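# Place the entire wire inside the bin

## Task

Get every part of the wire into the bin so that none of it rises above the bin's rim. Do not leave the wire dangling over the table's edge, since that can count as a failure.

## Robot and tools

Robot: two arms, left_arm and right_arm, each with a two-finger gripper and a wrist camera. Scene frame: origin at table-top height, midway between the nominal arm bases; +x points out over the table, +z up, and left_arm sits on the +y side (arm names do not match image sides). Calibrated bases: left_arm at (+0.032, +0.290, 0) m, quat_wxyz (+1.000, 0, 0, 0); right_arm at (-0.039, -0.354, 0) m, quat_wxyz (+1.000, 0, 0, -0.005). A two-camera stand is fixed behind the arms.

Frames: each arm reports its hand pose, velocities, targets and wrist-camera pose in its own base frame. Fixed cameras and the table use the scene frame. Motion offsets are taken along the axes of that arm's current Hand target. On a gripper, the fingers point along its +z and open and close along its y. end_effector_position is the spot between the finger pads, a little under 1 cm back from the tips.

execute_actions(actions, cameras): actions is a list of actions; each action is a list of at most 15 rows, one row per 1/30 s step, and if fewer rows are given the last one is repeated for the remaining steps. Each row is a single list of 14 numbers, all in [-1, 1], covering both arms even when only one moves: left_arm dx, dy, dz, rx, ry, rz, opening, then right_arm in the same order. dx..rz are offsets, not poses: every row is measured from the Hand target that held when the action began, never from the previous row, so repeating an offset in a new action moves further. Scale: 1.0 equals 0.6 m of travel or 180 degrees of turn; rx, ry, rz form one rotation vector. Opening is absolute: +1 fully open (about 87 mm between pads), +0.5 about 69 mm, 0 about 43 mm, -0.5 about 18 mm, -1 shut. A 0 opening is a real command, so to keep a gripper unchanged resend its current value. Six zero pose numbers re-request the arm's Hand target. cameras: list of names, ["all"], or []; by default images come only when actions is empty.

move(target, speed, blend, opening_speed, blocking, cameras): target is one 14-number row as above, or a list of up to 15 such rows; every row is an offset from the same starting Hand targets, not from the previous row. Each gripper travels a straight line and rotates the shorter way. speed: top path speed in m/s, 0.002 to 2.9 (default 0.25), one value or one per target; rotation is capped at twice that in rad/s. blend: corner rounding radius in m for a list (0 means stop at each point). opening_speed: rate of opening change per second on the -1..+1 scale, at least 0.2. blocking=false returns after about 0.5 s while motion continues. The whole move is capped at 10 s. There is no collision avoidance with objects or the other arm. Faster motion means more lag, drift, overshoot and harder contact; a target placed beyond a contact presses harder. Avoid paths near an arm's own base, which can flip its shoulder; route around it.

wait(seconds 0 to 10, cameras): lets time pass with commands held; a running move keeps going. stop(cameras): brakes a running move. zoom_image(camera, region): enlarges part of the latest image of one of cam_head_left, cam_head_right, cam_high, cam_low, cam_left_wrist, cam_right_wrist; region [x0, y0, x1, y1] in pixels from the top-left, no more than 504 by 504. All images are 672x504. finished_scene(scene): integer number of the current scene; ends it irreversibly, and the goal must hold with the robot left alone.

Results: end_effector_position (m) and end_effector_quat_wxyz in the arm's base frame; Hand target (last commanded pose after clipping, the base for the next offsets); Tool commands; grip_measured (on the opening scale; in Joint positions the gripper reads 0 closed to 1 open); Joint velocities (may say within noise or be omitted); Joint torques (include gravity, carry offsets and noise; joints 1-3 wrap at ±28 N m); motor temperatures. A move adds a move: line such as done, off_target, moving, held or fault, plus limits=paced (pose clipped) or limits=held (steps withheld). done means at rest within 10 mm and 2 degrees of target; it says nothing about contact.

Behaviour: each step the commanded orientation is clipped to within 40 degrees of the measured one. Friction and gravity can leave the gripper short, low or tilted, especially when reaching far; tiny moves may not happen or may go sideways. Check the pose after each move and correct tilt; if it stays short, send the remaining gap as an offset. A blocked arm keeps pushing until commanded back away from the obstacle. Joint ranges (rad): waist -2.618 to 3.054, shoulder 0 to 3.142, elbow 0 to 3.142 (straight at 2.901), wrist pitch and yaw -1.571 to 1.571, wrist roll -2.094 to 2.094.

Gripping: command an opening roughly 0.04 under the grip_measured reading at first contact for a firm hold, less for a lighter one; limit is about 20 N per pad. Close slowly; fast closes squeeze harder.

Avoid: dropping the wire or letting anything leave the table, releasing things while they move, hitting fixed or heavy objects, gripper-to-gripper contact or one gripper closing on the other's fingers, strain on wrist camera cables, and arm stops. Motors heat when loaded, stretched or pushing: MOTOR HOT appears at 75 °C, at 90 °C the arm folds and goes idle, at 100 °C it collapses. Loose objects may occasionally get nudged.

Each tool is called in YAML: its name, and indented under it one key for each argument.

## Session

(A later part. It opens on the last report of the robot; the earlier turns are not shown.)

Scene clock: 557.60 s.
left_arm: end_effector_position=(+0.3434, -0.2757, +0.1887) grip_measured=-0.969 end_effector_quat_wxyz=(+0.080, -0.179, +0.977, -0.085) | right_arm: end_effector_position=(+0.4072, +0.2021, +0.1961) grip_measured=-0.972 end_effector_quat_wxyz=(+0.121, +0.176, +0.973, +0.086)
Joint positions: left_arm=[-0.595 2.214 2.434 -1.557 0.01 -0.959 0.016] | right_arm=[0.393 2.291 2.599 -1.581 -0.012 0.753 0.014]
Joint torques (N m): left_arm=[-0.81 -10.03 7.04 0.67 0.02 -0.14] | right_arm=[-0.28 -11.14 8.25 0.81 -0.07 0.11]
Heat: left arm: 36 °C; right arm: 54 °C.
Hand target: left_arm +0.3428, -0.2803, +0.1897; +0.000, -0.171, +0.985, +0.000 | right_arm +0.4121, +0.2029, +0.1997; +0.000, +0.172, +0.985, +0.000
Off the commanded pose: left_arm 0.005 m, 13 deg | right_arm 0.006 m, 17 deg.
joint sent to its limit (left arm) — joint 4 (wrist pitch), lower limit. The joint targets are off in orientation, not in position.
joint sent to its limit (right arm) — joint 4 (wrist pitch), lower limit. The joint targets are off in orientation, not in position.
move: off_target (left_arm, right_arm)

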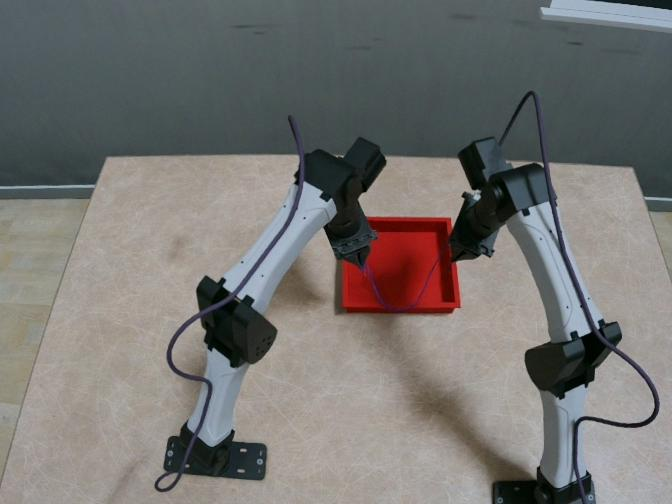

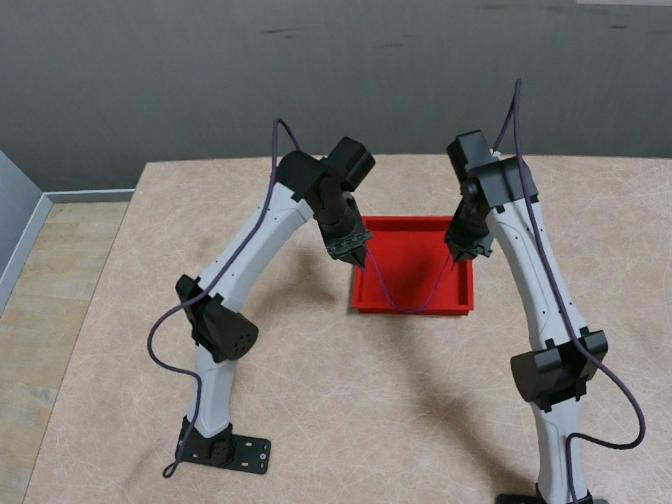

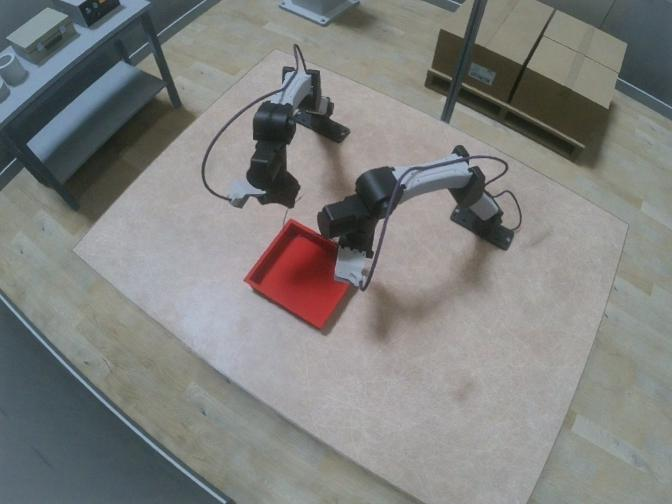

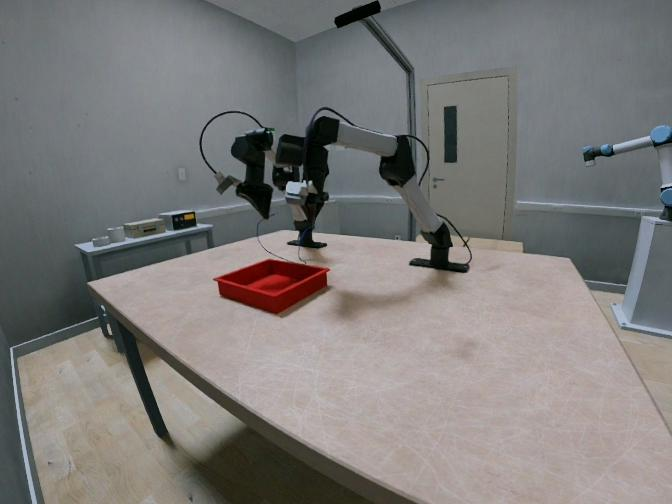

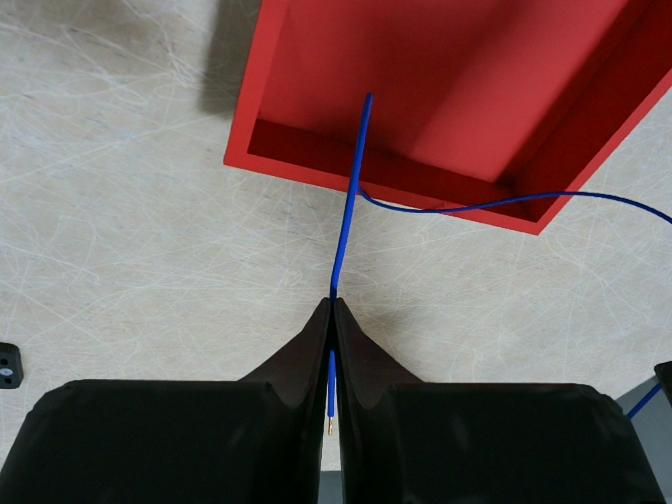

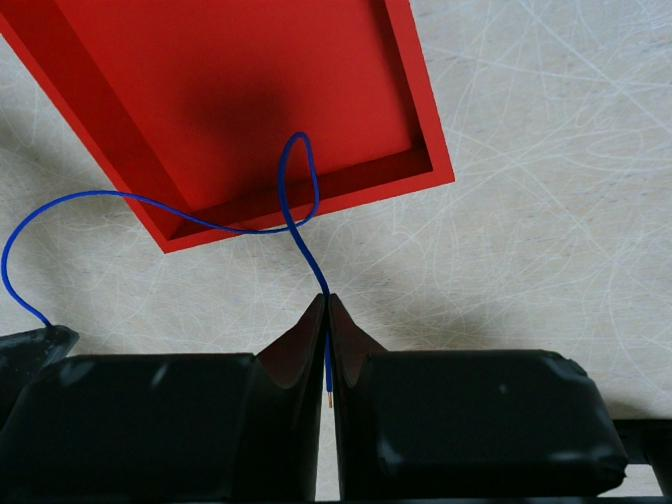

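move:
  target: [-0.039,-0.014,0.033,0,-0.1667,0,-1,-0.039,0.014,0.04,0,-0.1667,0,-1]
  speed: 0.2
  cameras: ["all"]

Scene clock: 574.77 s.
left_arm: end_effector_position=(+0.3566, -0.2807, +0.1784) grip_measured=-0.969 end_effector_quat_wxyz=(+0.210, -0.162, +0.964, +0.011) | right_arm: end_effector_position=(+0.4241, +0.2034, +0.1766) grip_measured=-0.972 end_effector_quat_wxyz=(+0.208, +0.161, +0.964, -0.020)
Joint positions: left_arm=[-0.722 2.222 2.405 -1.494 -0.338 -1.011 0.016] | right_arm=[0.492 2.291 2.512 -1.475 0.284 0.778 0.014]
Joint torques (N m): left_arm=[-0.05 -11.44 5.35 0.79 -0.27 -0.07] | right_arm=[0.01 -12.66 5.7 0.86 0.1 0.02]
Heat: left arm: 39 °C; right arm: 51 °C.
Hand target: left_arm +0.3568, -0.2803, +0.1785; +0.209, -0.163, +0.964, +0.011 (not the last commanded pose) | right_arm +0.4243, +0.2029, +0.1771; +0.208, +0.162, +0.964, -0.019 (not the last commanded pose)
Off the commanded pose: left_arm 0.014 m, 7 deg | right_arm 0.013 m, 6 deg.
move: held (left_arm, right_arm; a check stopped the path); limits=held
pose unreachable (left arm): on one or more control steps of this call, first in action 0 (counted from 0), this arm could not follow its commanded pose, so it was not sent that pose on those steps. It may still have moved: this result reports where it is.
cause: moving toward the commanded pose would bring a part of the arm too close to another arm (this arm's wrist (the part past joint 4) and the right arm's wrist (the part past joint 4), along the way the arms are being sent, or toward where that arm still pushes).
pose unreachable (right arm): on one or more control steps of this call, first in action 0 (counted from 0), this arm could not follow its commanded pose, so it was not sent that pose on those steps. It may still have moved: this result reports where it is.
cause: moving toward the commanded pose would bring a part of the arm too close to another arm (this arm's wrist (the part past joint 4) and the left arm's wrist (the part past joint 4), along the way the arms are being sent, or toward where that arm still pushes).

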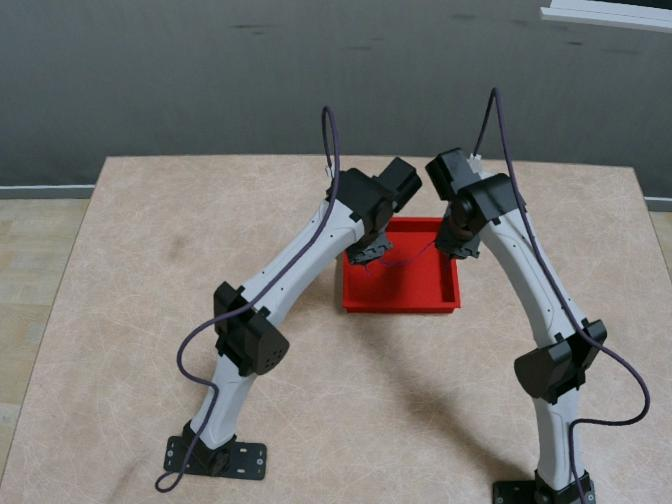

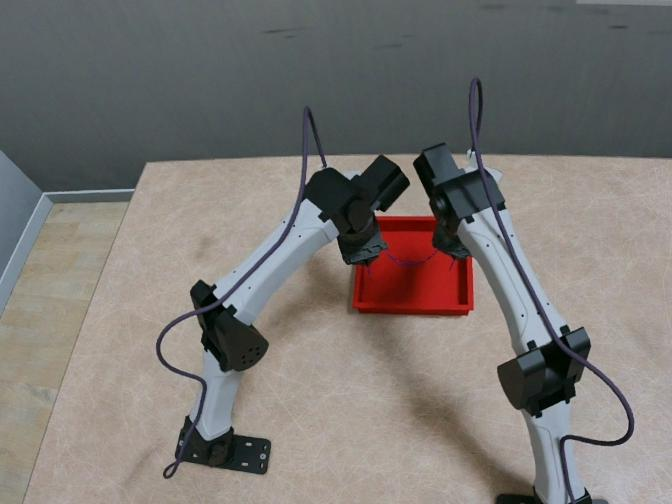

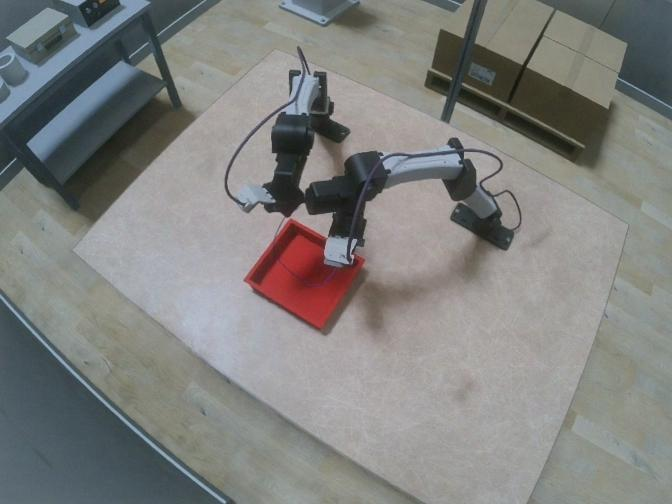

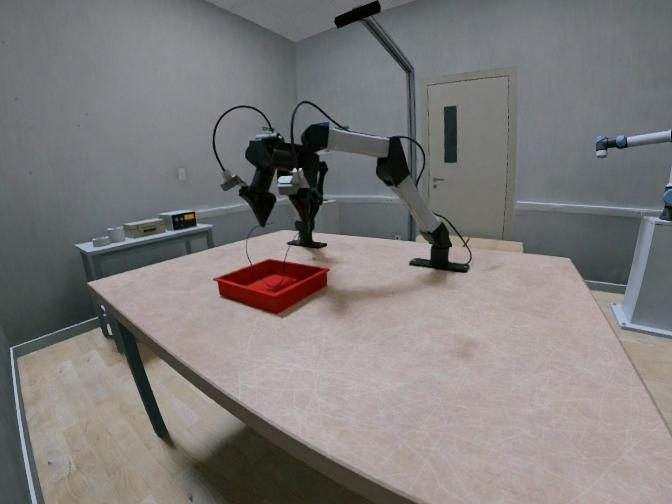

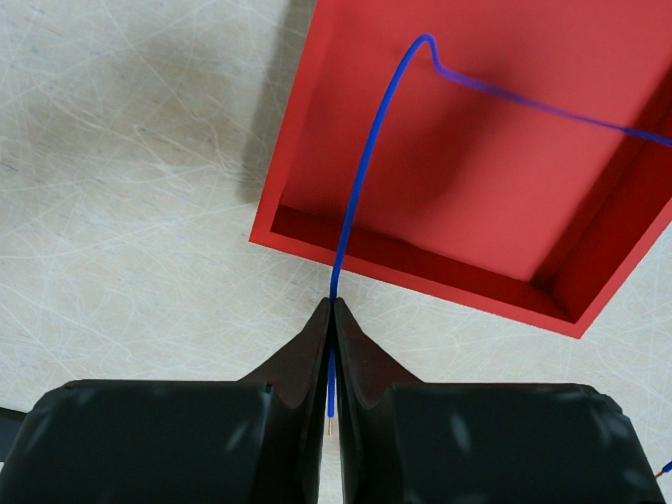

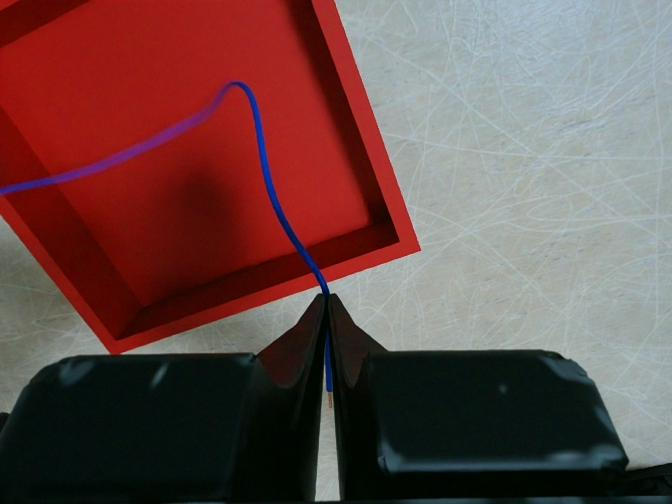

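move:
  target: [0.052,0,0.114,-0.0252,0.0659,-0.0292,-1,0.052,0,0.114,0.0252,0.0659,0.0292,-1]
  speed: 0.1
  cameras: ["all"]

zoom_image:
  camera: "cam_high"
  region: [240, 200, 380, 330]

Scene clock: 587.97 s.
left_arm: end_effector_position=(+0.3550, -0.2836, +0.1084) grip_measured=-0.969 end_effector_quat_wxyz=(+0.106, -0.209, +0.972, +0.024) | right_arm: end_effector_position=(+0.4210, +0.2044, +0.0986) grip_measured=-0.972 end_effector_quat_wxyz=(+0.099, +0.207, +0.972, -0.037)
Joint positions: left_arm=[-0.669 2.339 2.335 -1.468 -0.195 -1.083 0.016] | right_arm=[0.453 2.46 2.512 -1.51 0.181 0.863 0.014]
Joint torques (N m): left_arm=[0.46 -11.58 5.05 0.66 -0.08 -0.15] | right_arm=[-0.18 -12.94 8.43 0.41 0.04 0.11]
Heat: left arm: 40 °C; right arm: 51 °C.
Hand target: left_arm +0.3575, -0.2840, +0.1034; +0.102, -0.215, +0.971, +0.022 | right_arm +0.4245, +0.2052, +0.1019; +0.101, +0.215, +0.971, -0.031
Off the commanded pose: left_arm 0.005 m, 1 deg | right_arm 0.005 m, 1 deg.
move: done

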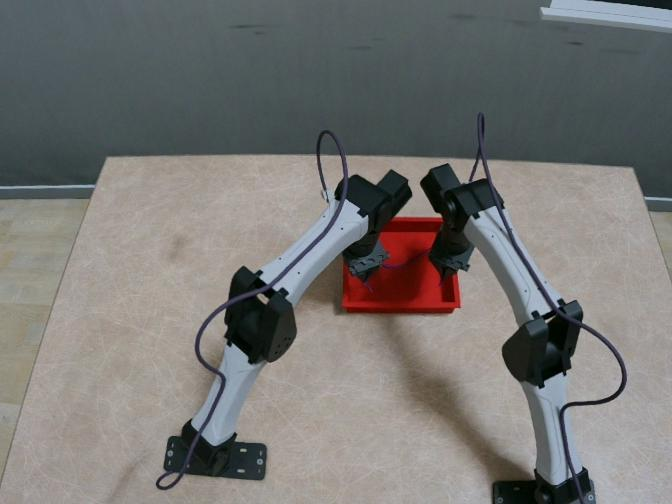

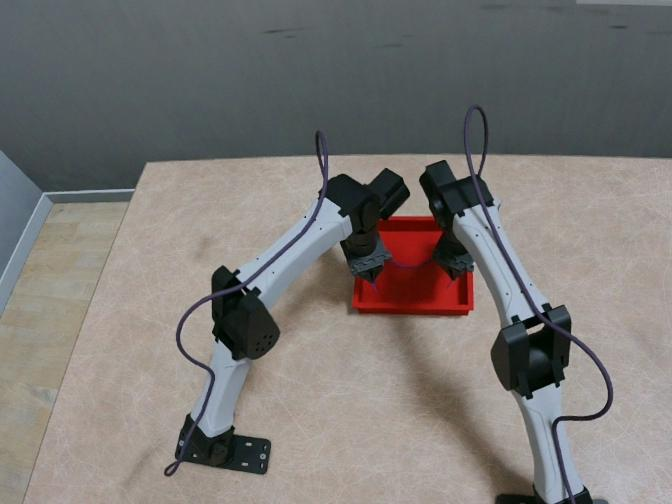

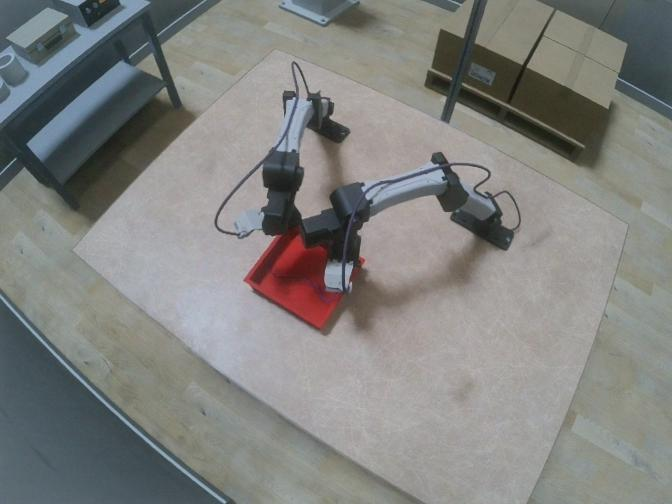

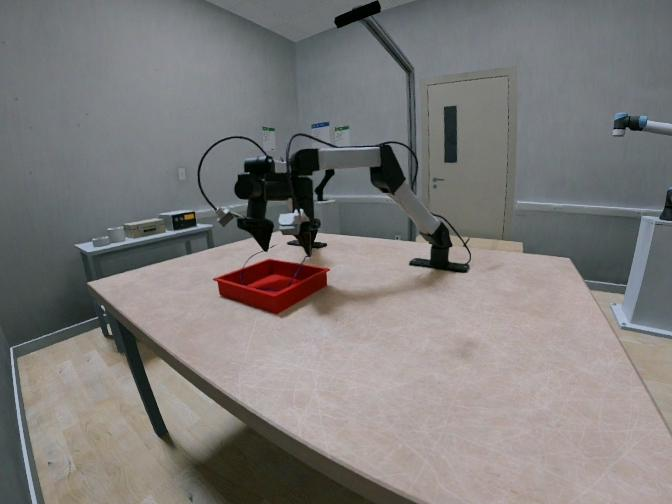

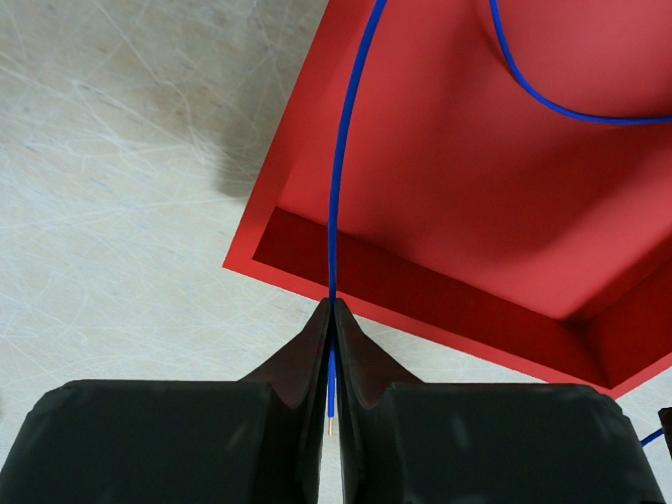

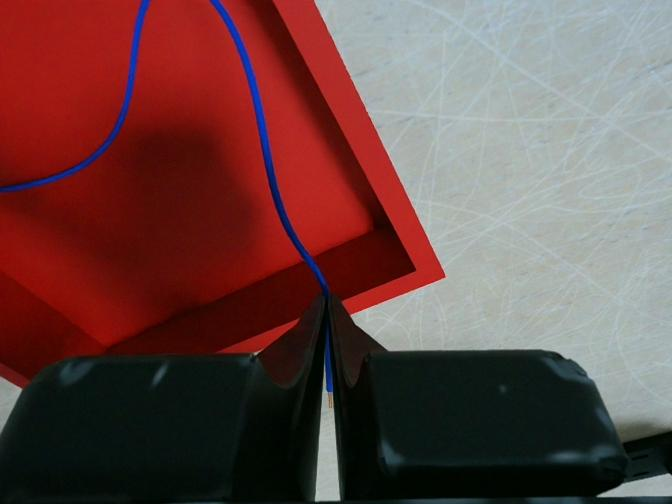

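Scaled by 3.600.

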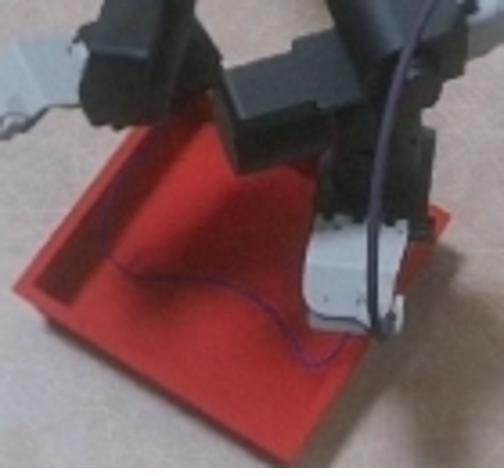

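move:
  target: [-0.0035,-0.0141,0.1287,0,0,0,-1,-0.005,0.0141,0.1205,0,0,0,-1]
  speed: 0.08
  cameras: ["all"]

zoom_image:
  camera: "cam_high"
  region: [240, 200, 380, 330]

zoom_image:
  camera: "cam_low"
  region: [190, 220, 350, 330]

Scene clock: 600.67 s.
left_arm: end_effector_position=(+0.3752, -0.2854, +0.0336) grip_measured=-0.969 end_effector_quat_wxyz=(+0.105, -0.215, +0.971, +0.023) | right_arm: end_effector_position=(+0.4404, +0.2047, +0.0370) grip_measured=-0.972 end_effector_quat_wxyz=(+0.101, +0.216, +0.971, -0.035)
Joint positions: left_arm=[-0.645 2.391 2.127 -1.204 -0.191 -1.07 0.016] | right_arm=[0.435 2.496 2.329 -1.284 0.178 0.862 0.014]
Joint torques (N m): left_arm=[0.49 -11.85 5.27 0.67 -0.14 -0.04] | right_arm=[-0.27 -13.45 5.45 0.73 0.05 -0.05]
Heat: left arm: 40 °C; right arm: 53 °C.
Hand target: left_arm +0.3774, -0.2841, +0.0284; +0.102, -0.215, +0.971, +0.022 | right_arm +0.4440, +0.2042, +0.0318; +0.101, +0.215, +0.971, -0.031
Off the commanded pose: left_arm 0.006 m, 0 deg | right_arm 0.006 m, 0 deg.
move: done

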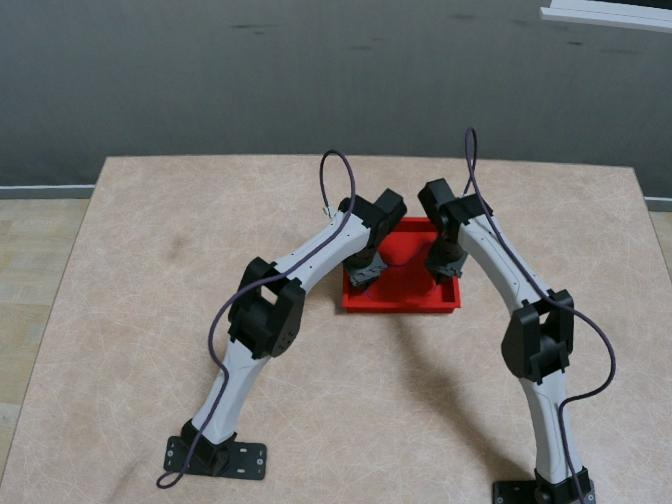

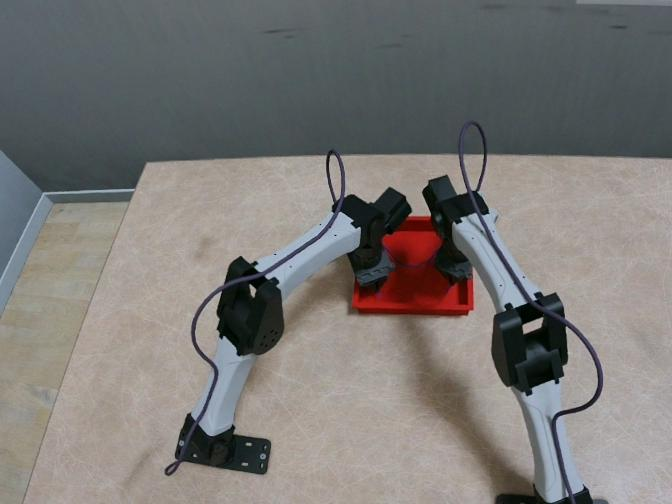

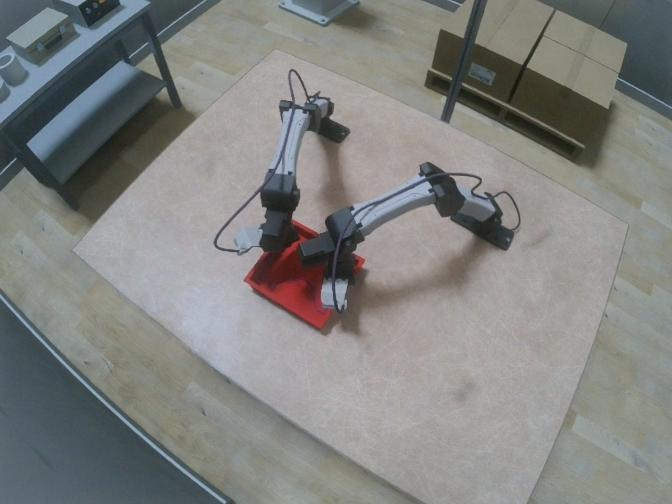

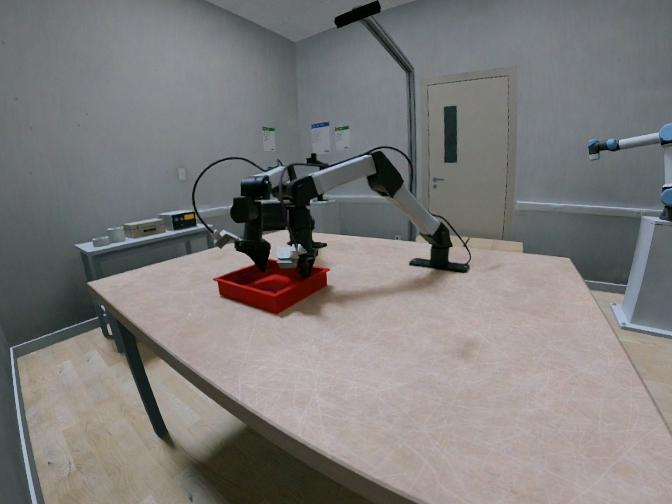

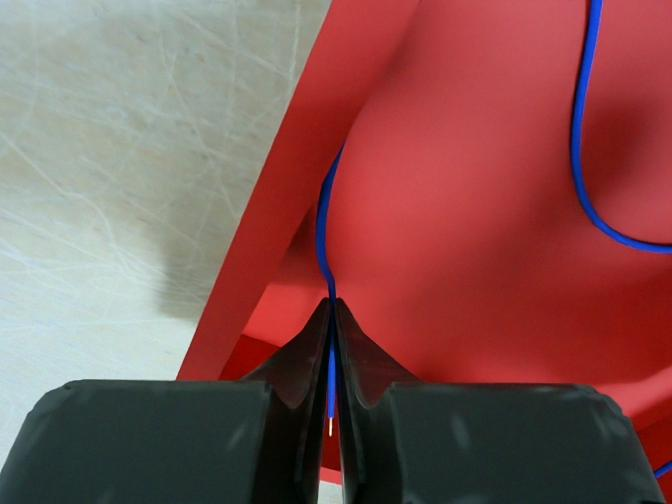

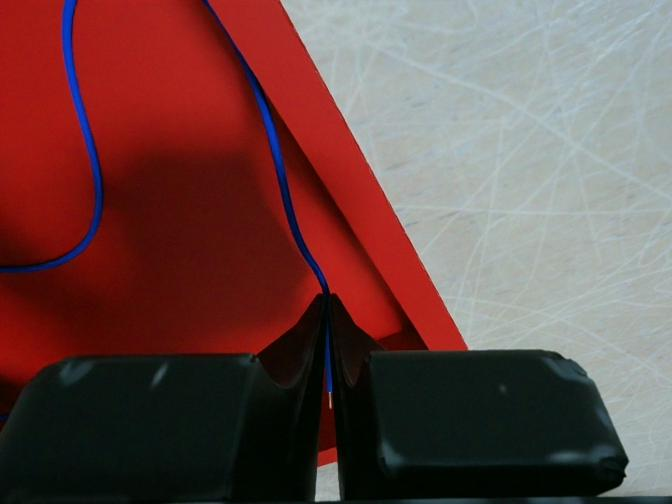

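Scaled by 3.600.

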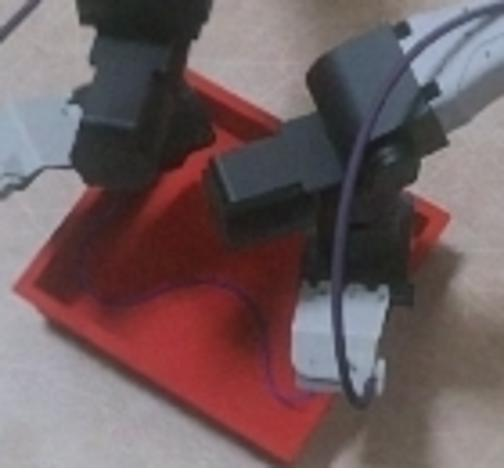

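Scaled by 3.150.

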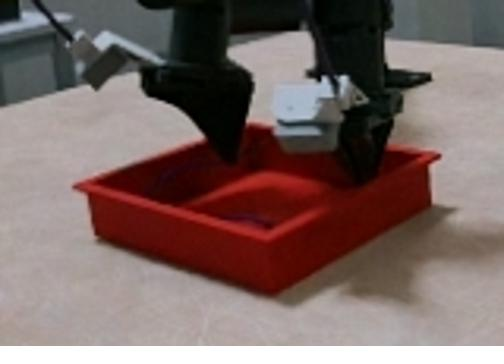

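move:
  target:
    - [0.0042,0,0.019,0,0,0,-1,0.0042,0,0.022,0,0,0,-1]
    - [0.0042,0,0.019,0,0,0,-0.75,0.0042,0,0.022,0,0,0,-0.75]
  speed: 0.05
  opening_speed: 0.2
  cameras: ["cam_low","cam_high","cam_left_wrist","cam_right_wrist"]

zoom_image:
  camera: "cam_low"
  region: [190, 220, 350, 330]

Scene clock: 608.27 s.
left_arm: end_effector_position=(+0.3761, -0.2862, +0.0239) grip_measured=-0.751 end_effector_quat_wxyz=(+0.107, -0.215, +0.971, +0.021) | right_arm: end_effector_position=(+0.4412, +0.2052, +0.0231) grip_measured=-0.750 end_effector_quat_wxyz=(+0.101, +0.216, +0.971, -0.034)
Joint positions: left_arm=[-0.645 2.391 2.088 -1.159 -0.19 -1.07 0.125] | right_arm=[0.435 2.496 2.274 -1.227 0.177 0.861 0.125]
Joint torques (N m): left_arm=[0.54 -11.7 5.09 0.65 -0.13 -0.01] | right_arm=[-0.34 -13.74 5.22 0.74 0.05 -0.05]
Motor temperatures (°C): left_arm=[23 41 36 23 22 22 23] | right_arm=[18 55 41 28 23 21 20]
Heat: left arm: 41 °C; right arm: 55 °C.
Hand target: left_arm +0.3773, -0.2842, +0.0167; +0.102, -0.215, +0.971, +0.022 | right_arm +0.4442, +0.2039, +0.0183; +0.101, +0.215, +0.971, -0.031
Off the commanded pose: left_arm 0.008 m, 1 deg | right_arm 0.006 m, 0 deg.
move: done
Images, in order (width x height): cam_high 672x504, cam_low 672x504, cam_left_wrist 672x504, cam_right_wrist 672x504.

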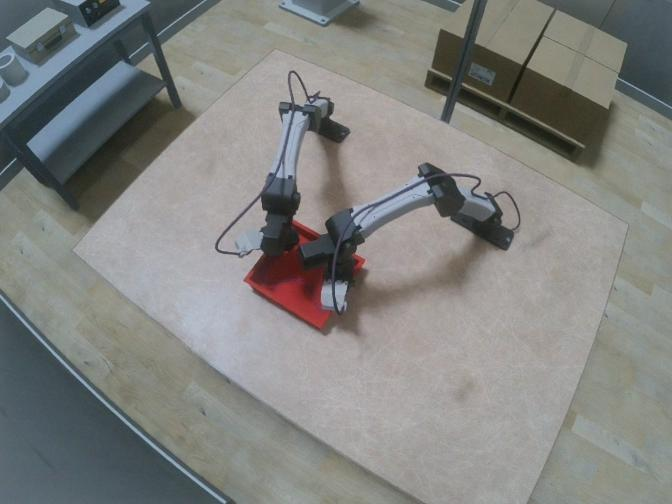

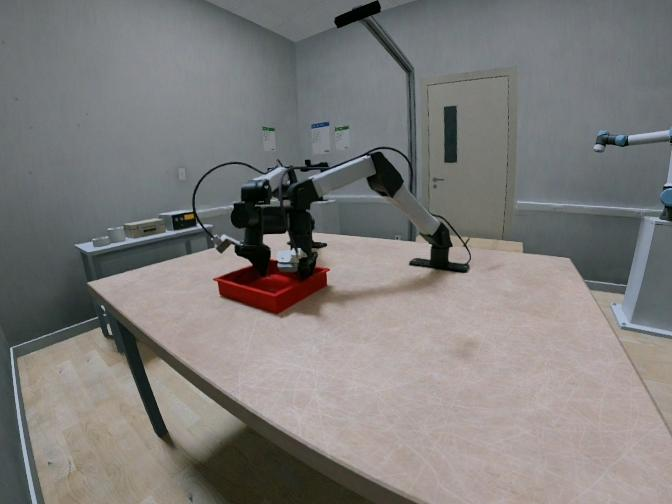

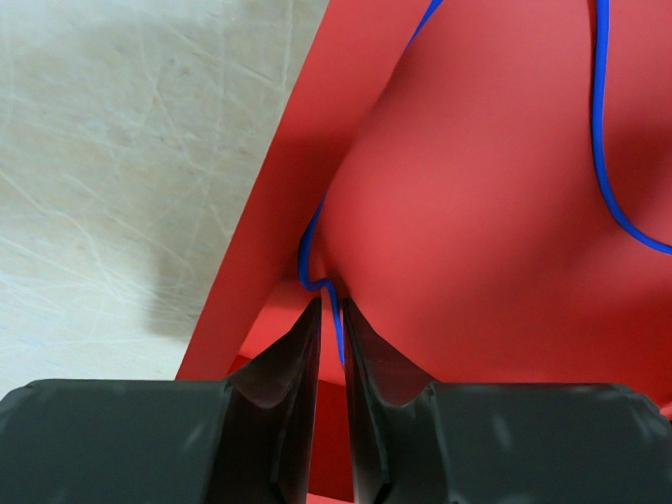

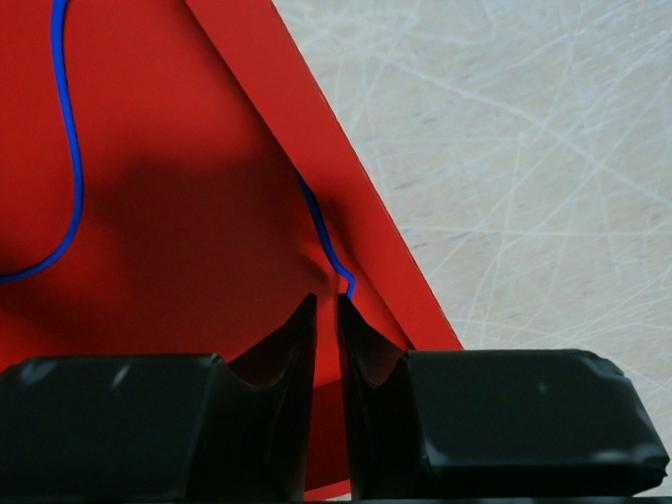

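Scaled by 3.150.

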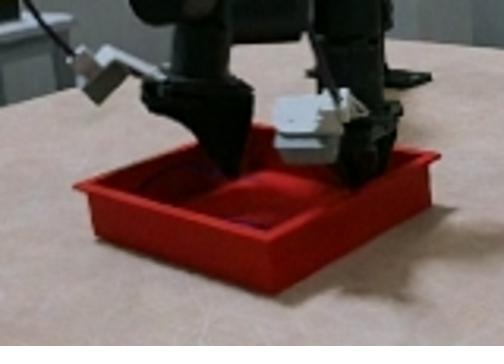

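move:
  target:
    - [0.0042,0,0.019,0,0,0,-0.6,0.0042,0,0.022,0,0,0,-0.6]
    - [-0.0416,0,-0.1957,0,0,0,-0.6,-0.0416,0,-0.1957,0,0,0,-0.6]
  speed: 0.08
  opening_speed: 0.4
  cameras: ["all"]

zoom_image:
  camera: "cam_low"
  region: [190, 220, 350, 330]

zoom_image:
  camera: "cam_high"
  region: [240, 200, 380, 330]

Scene clock: 616.30 s.
left_arm: end_effector_position=(+0.3756, -0.2863, +0.1149) grip_measured=-0.600 end_effector_quat_wxyz=(+0.112, -0.213, +0.971, +0.013) | right_arm: end_effector_position=(+0.4415, +0.2056, +0.1011) grip_measured=-0.600 end_effector_quat_wxyz=(+0.115, +0.214, +0.970, -0.023)
Joint positions: left_arm=[-0.644 2.448 2.557 -1.552 -0.187 -1.064 0.2] | right_arm=[0.435 2.572 2.734 -1.575 0.176 0.856 0.2]
Joint torques (N m): left_arm=[0.47 -16.27 7.02 0.41 -0.12 -0.01] | right_arm=[-0.09 -20.53 8.09 0.52 0.05 -0.05]
Motor temperatures (°C): left_arm=[23 42 36 23 22 22 22] | right_arm=[18 57 40 28 23 21 20]
Heat: left arm: 42 °C; right arm: 57 °C.
Hand target: left_arm +0.3773, -0.2841, +0.1367; +0.102, -0.215, +0.971, +0.022 | right_arm +0.4448, +0.2058, +0.1383; +0.101, +0.215, +0.971, -0.031
Off the commanded pose: left_arm 0.022 m, 2 deg | right_arm 0.037 m, 2 deg.
joint sent to its limit (left arm) — joint 4 (wrist pitch), lower limit. The joint targets are off in orientation, not in position.
joint sent to its limit (right arm) — joint 4 (wrist pitch), lower limit. The joint targets are off in orientation, not in position.
move: off_target (left_arm, right_arm)

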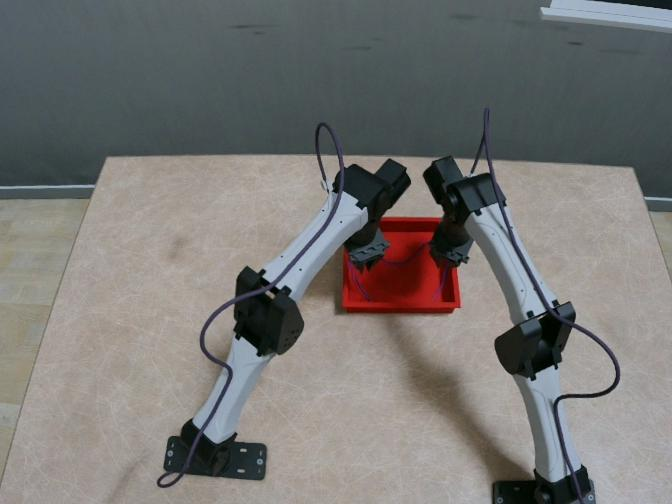

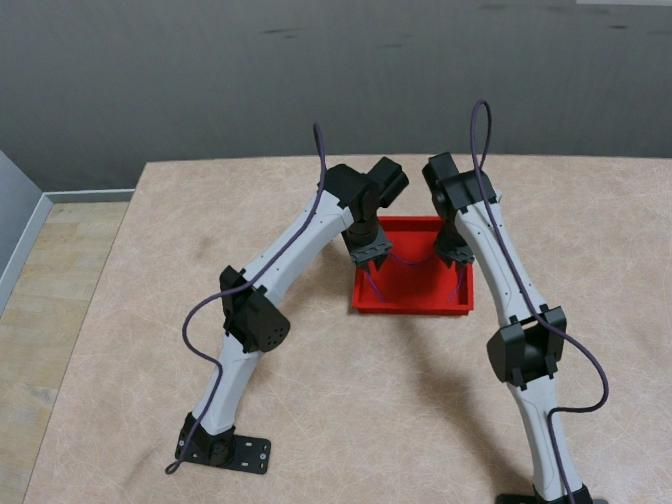

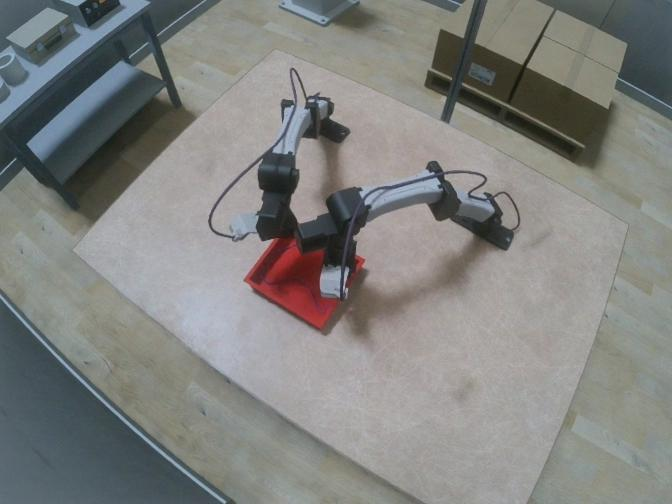

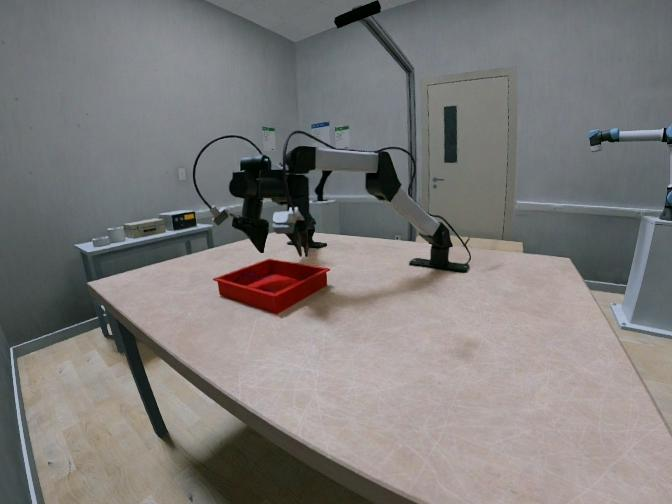

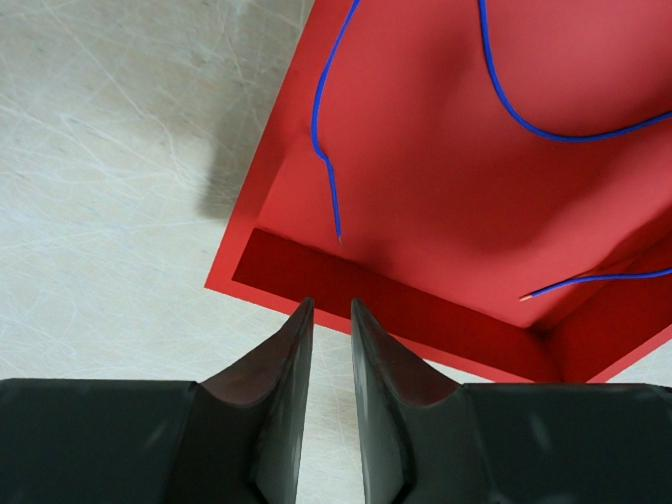

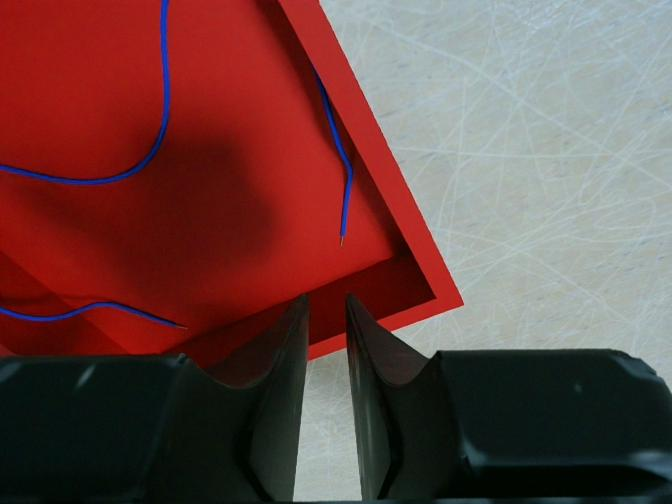

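Scaled by 3.150.

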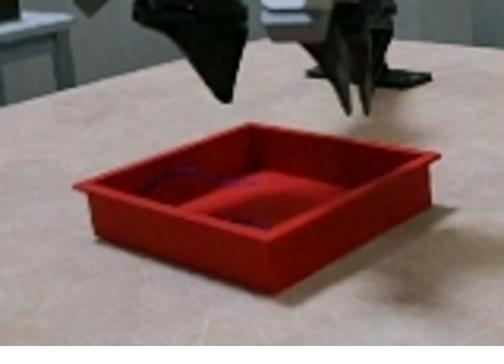

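Scaled by 3.600.

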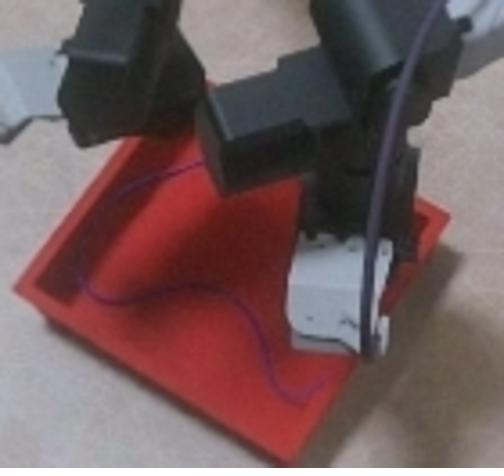

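finished_scene:
  scene: 1

The scene is finished: the task was done.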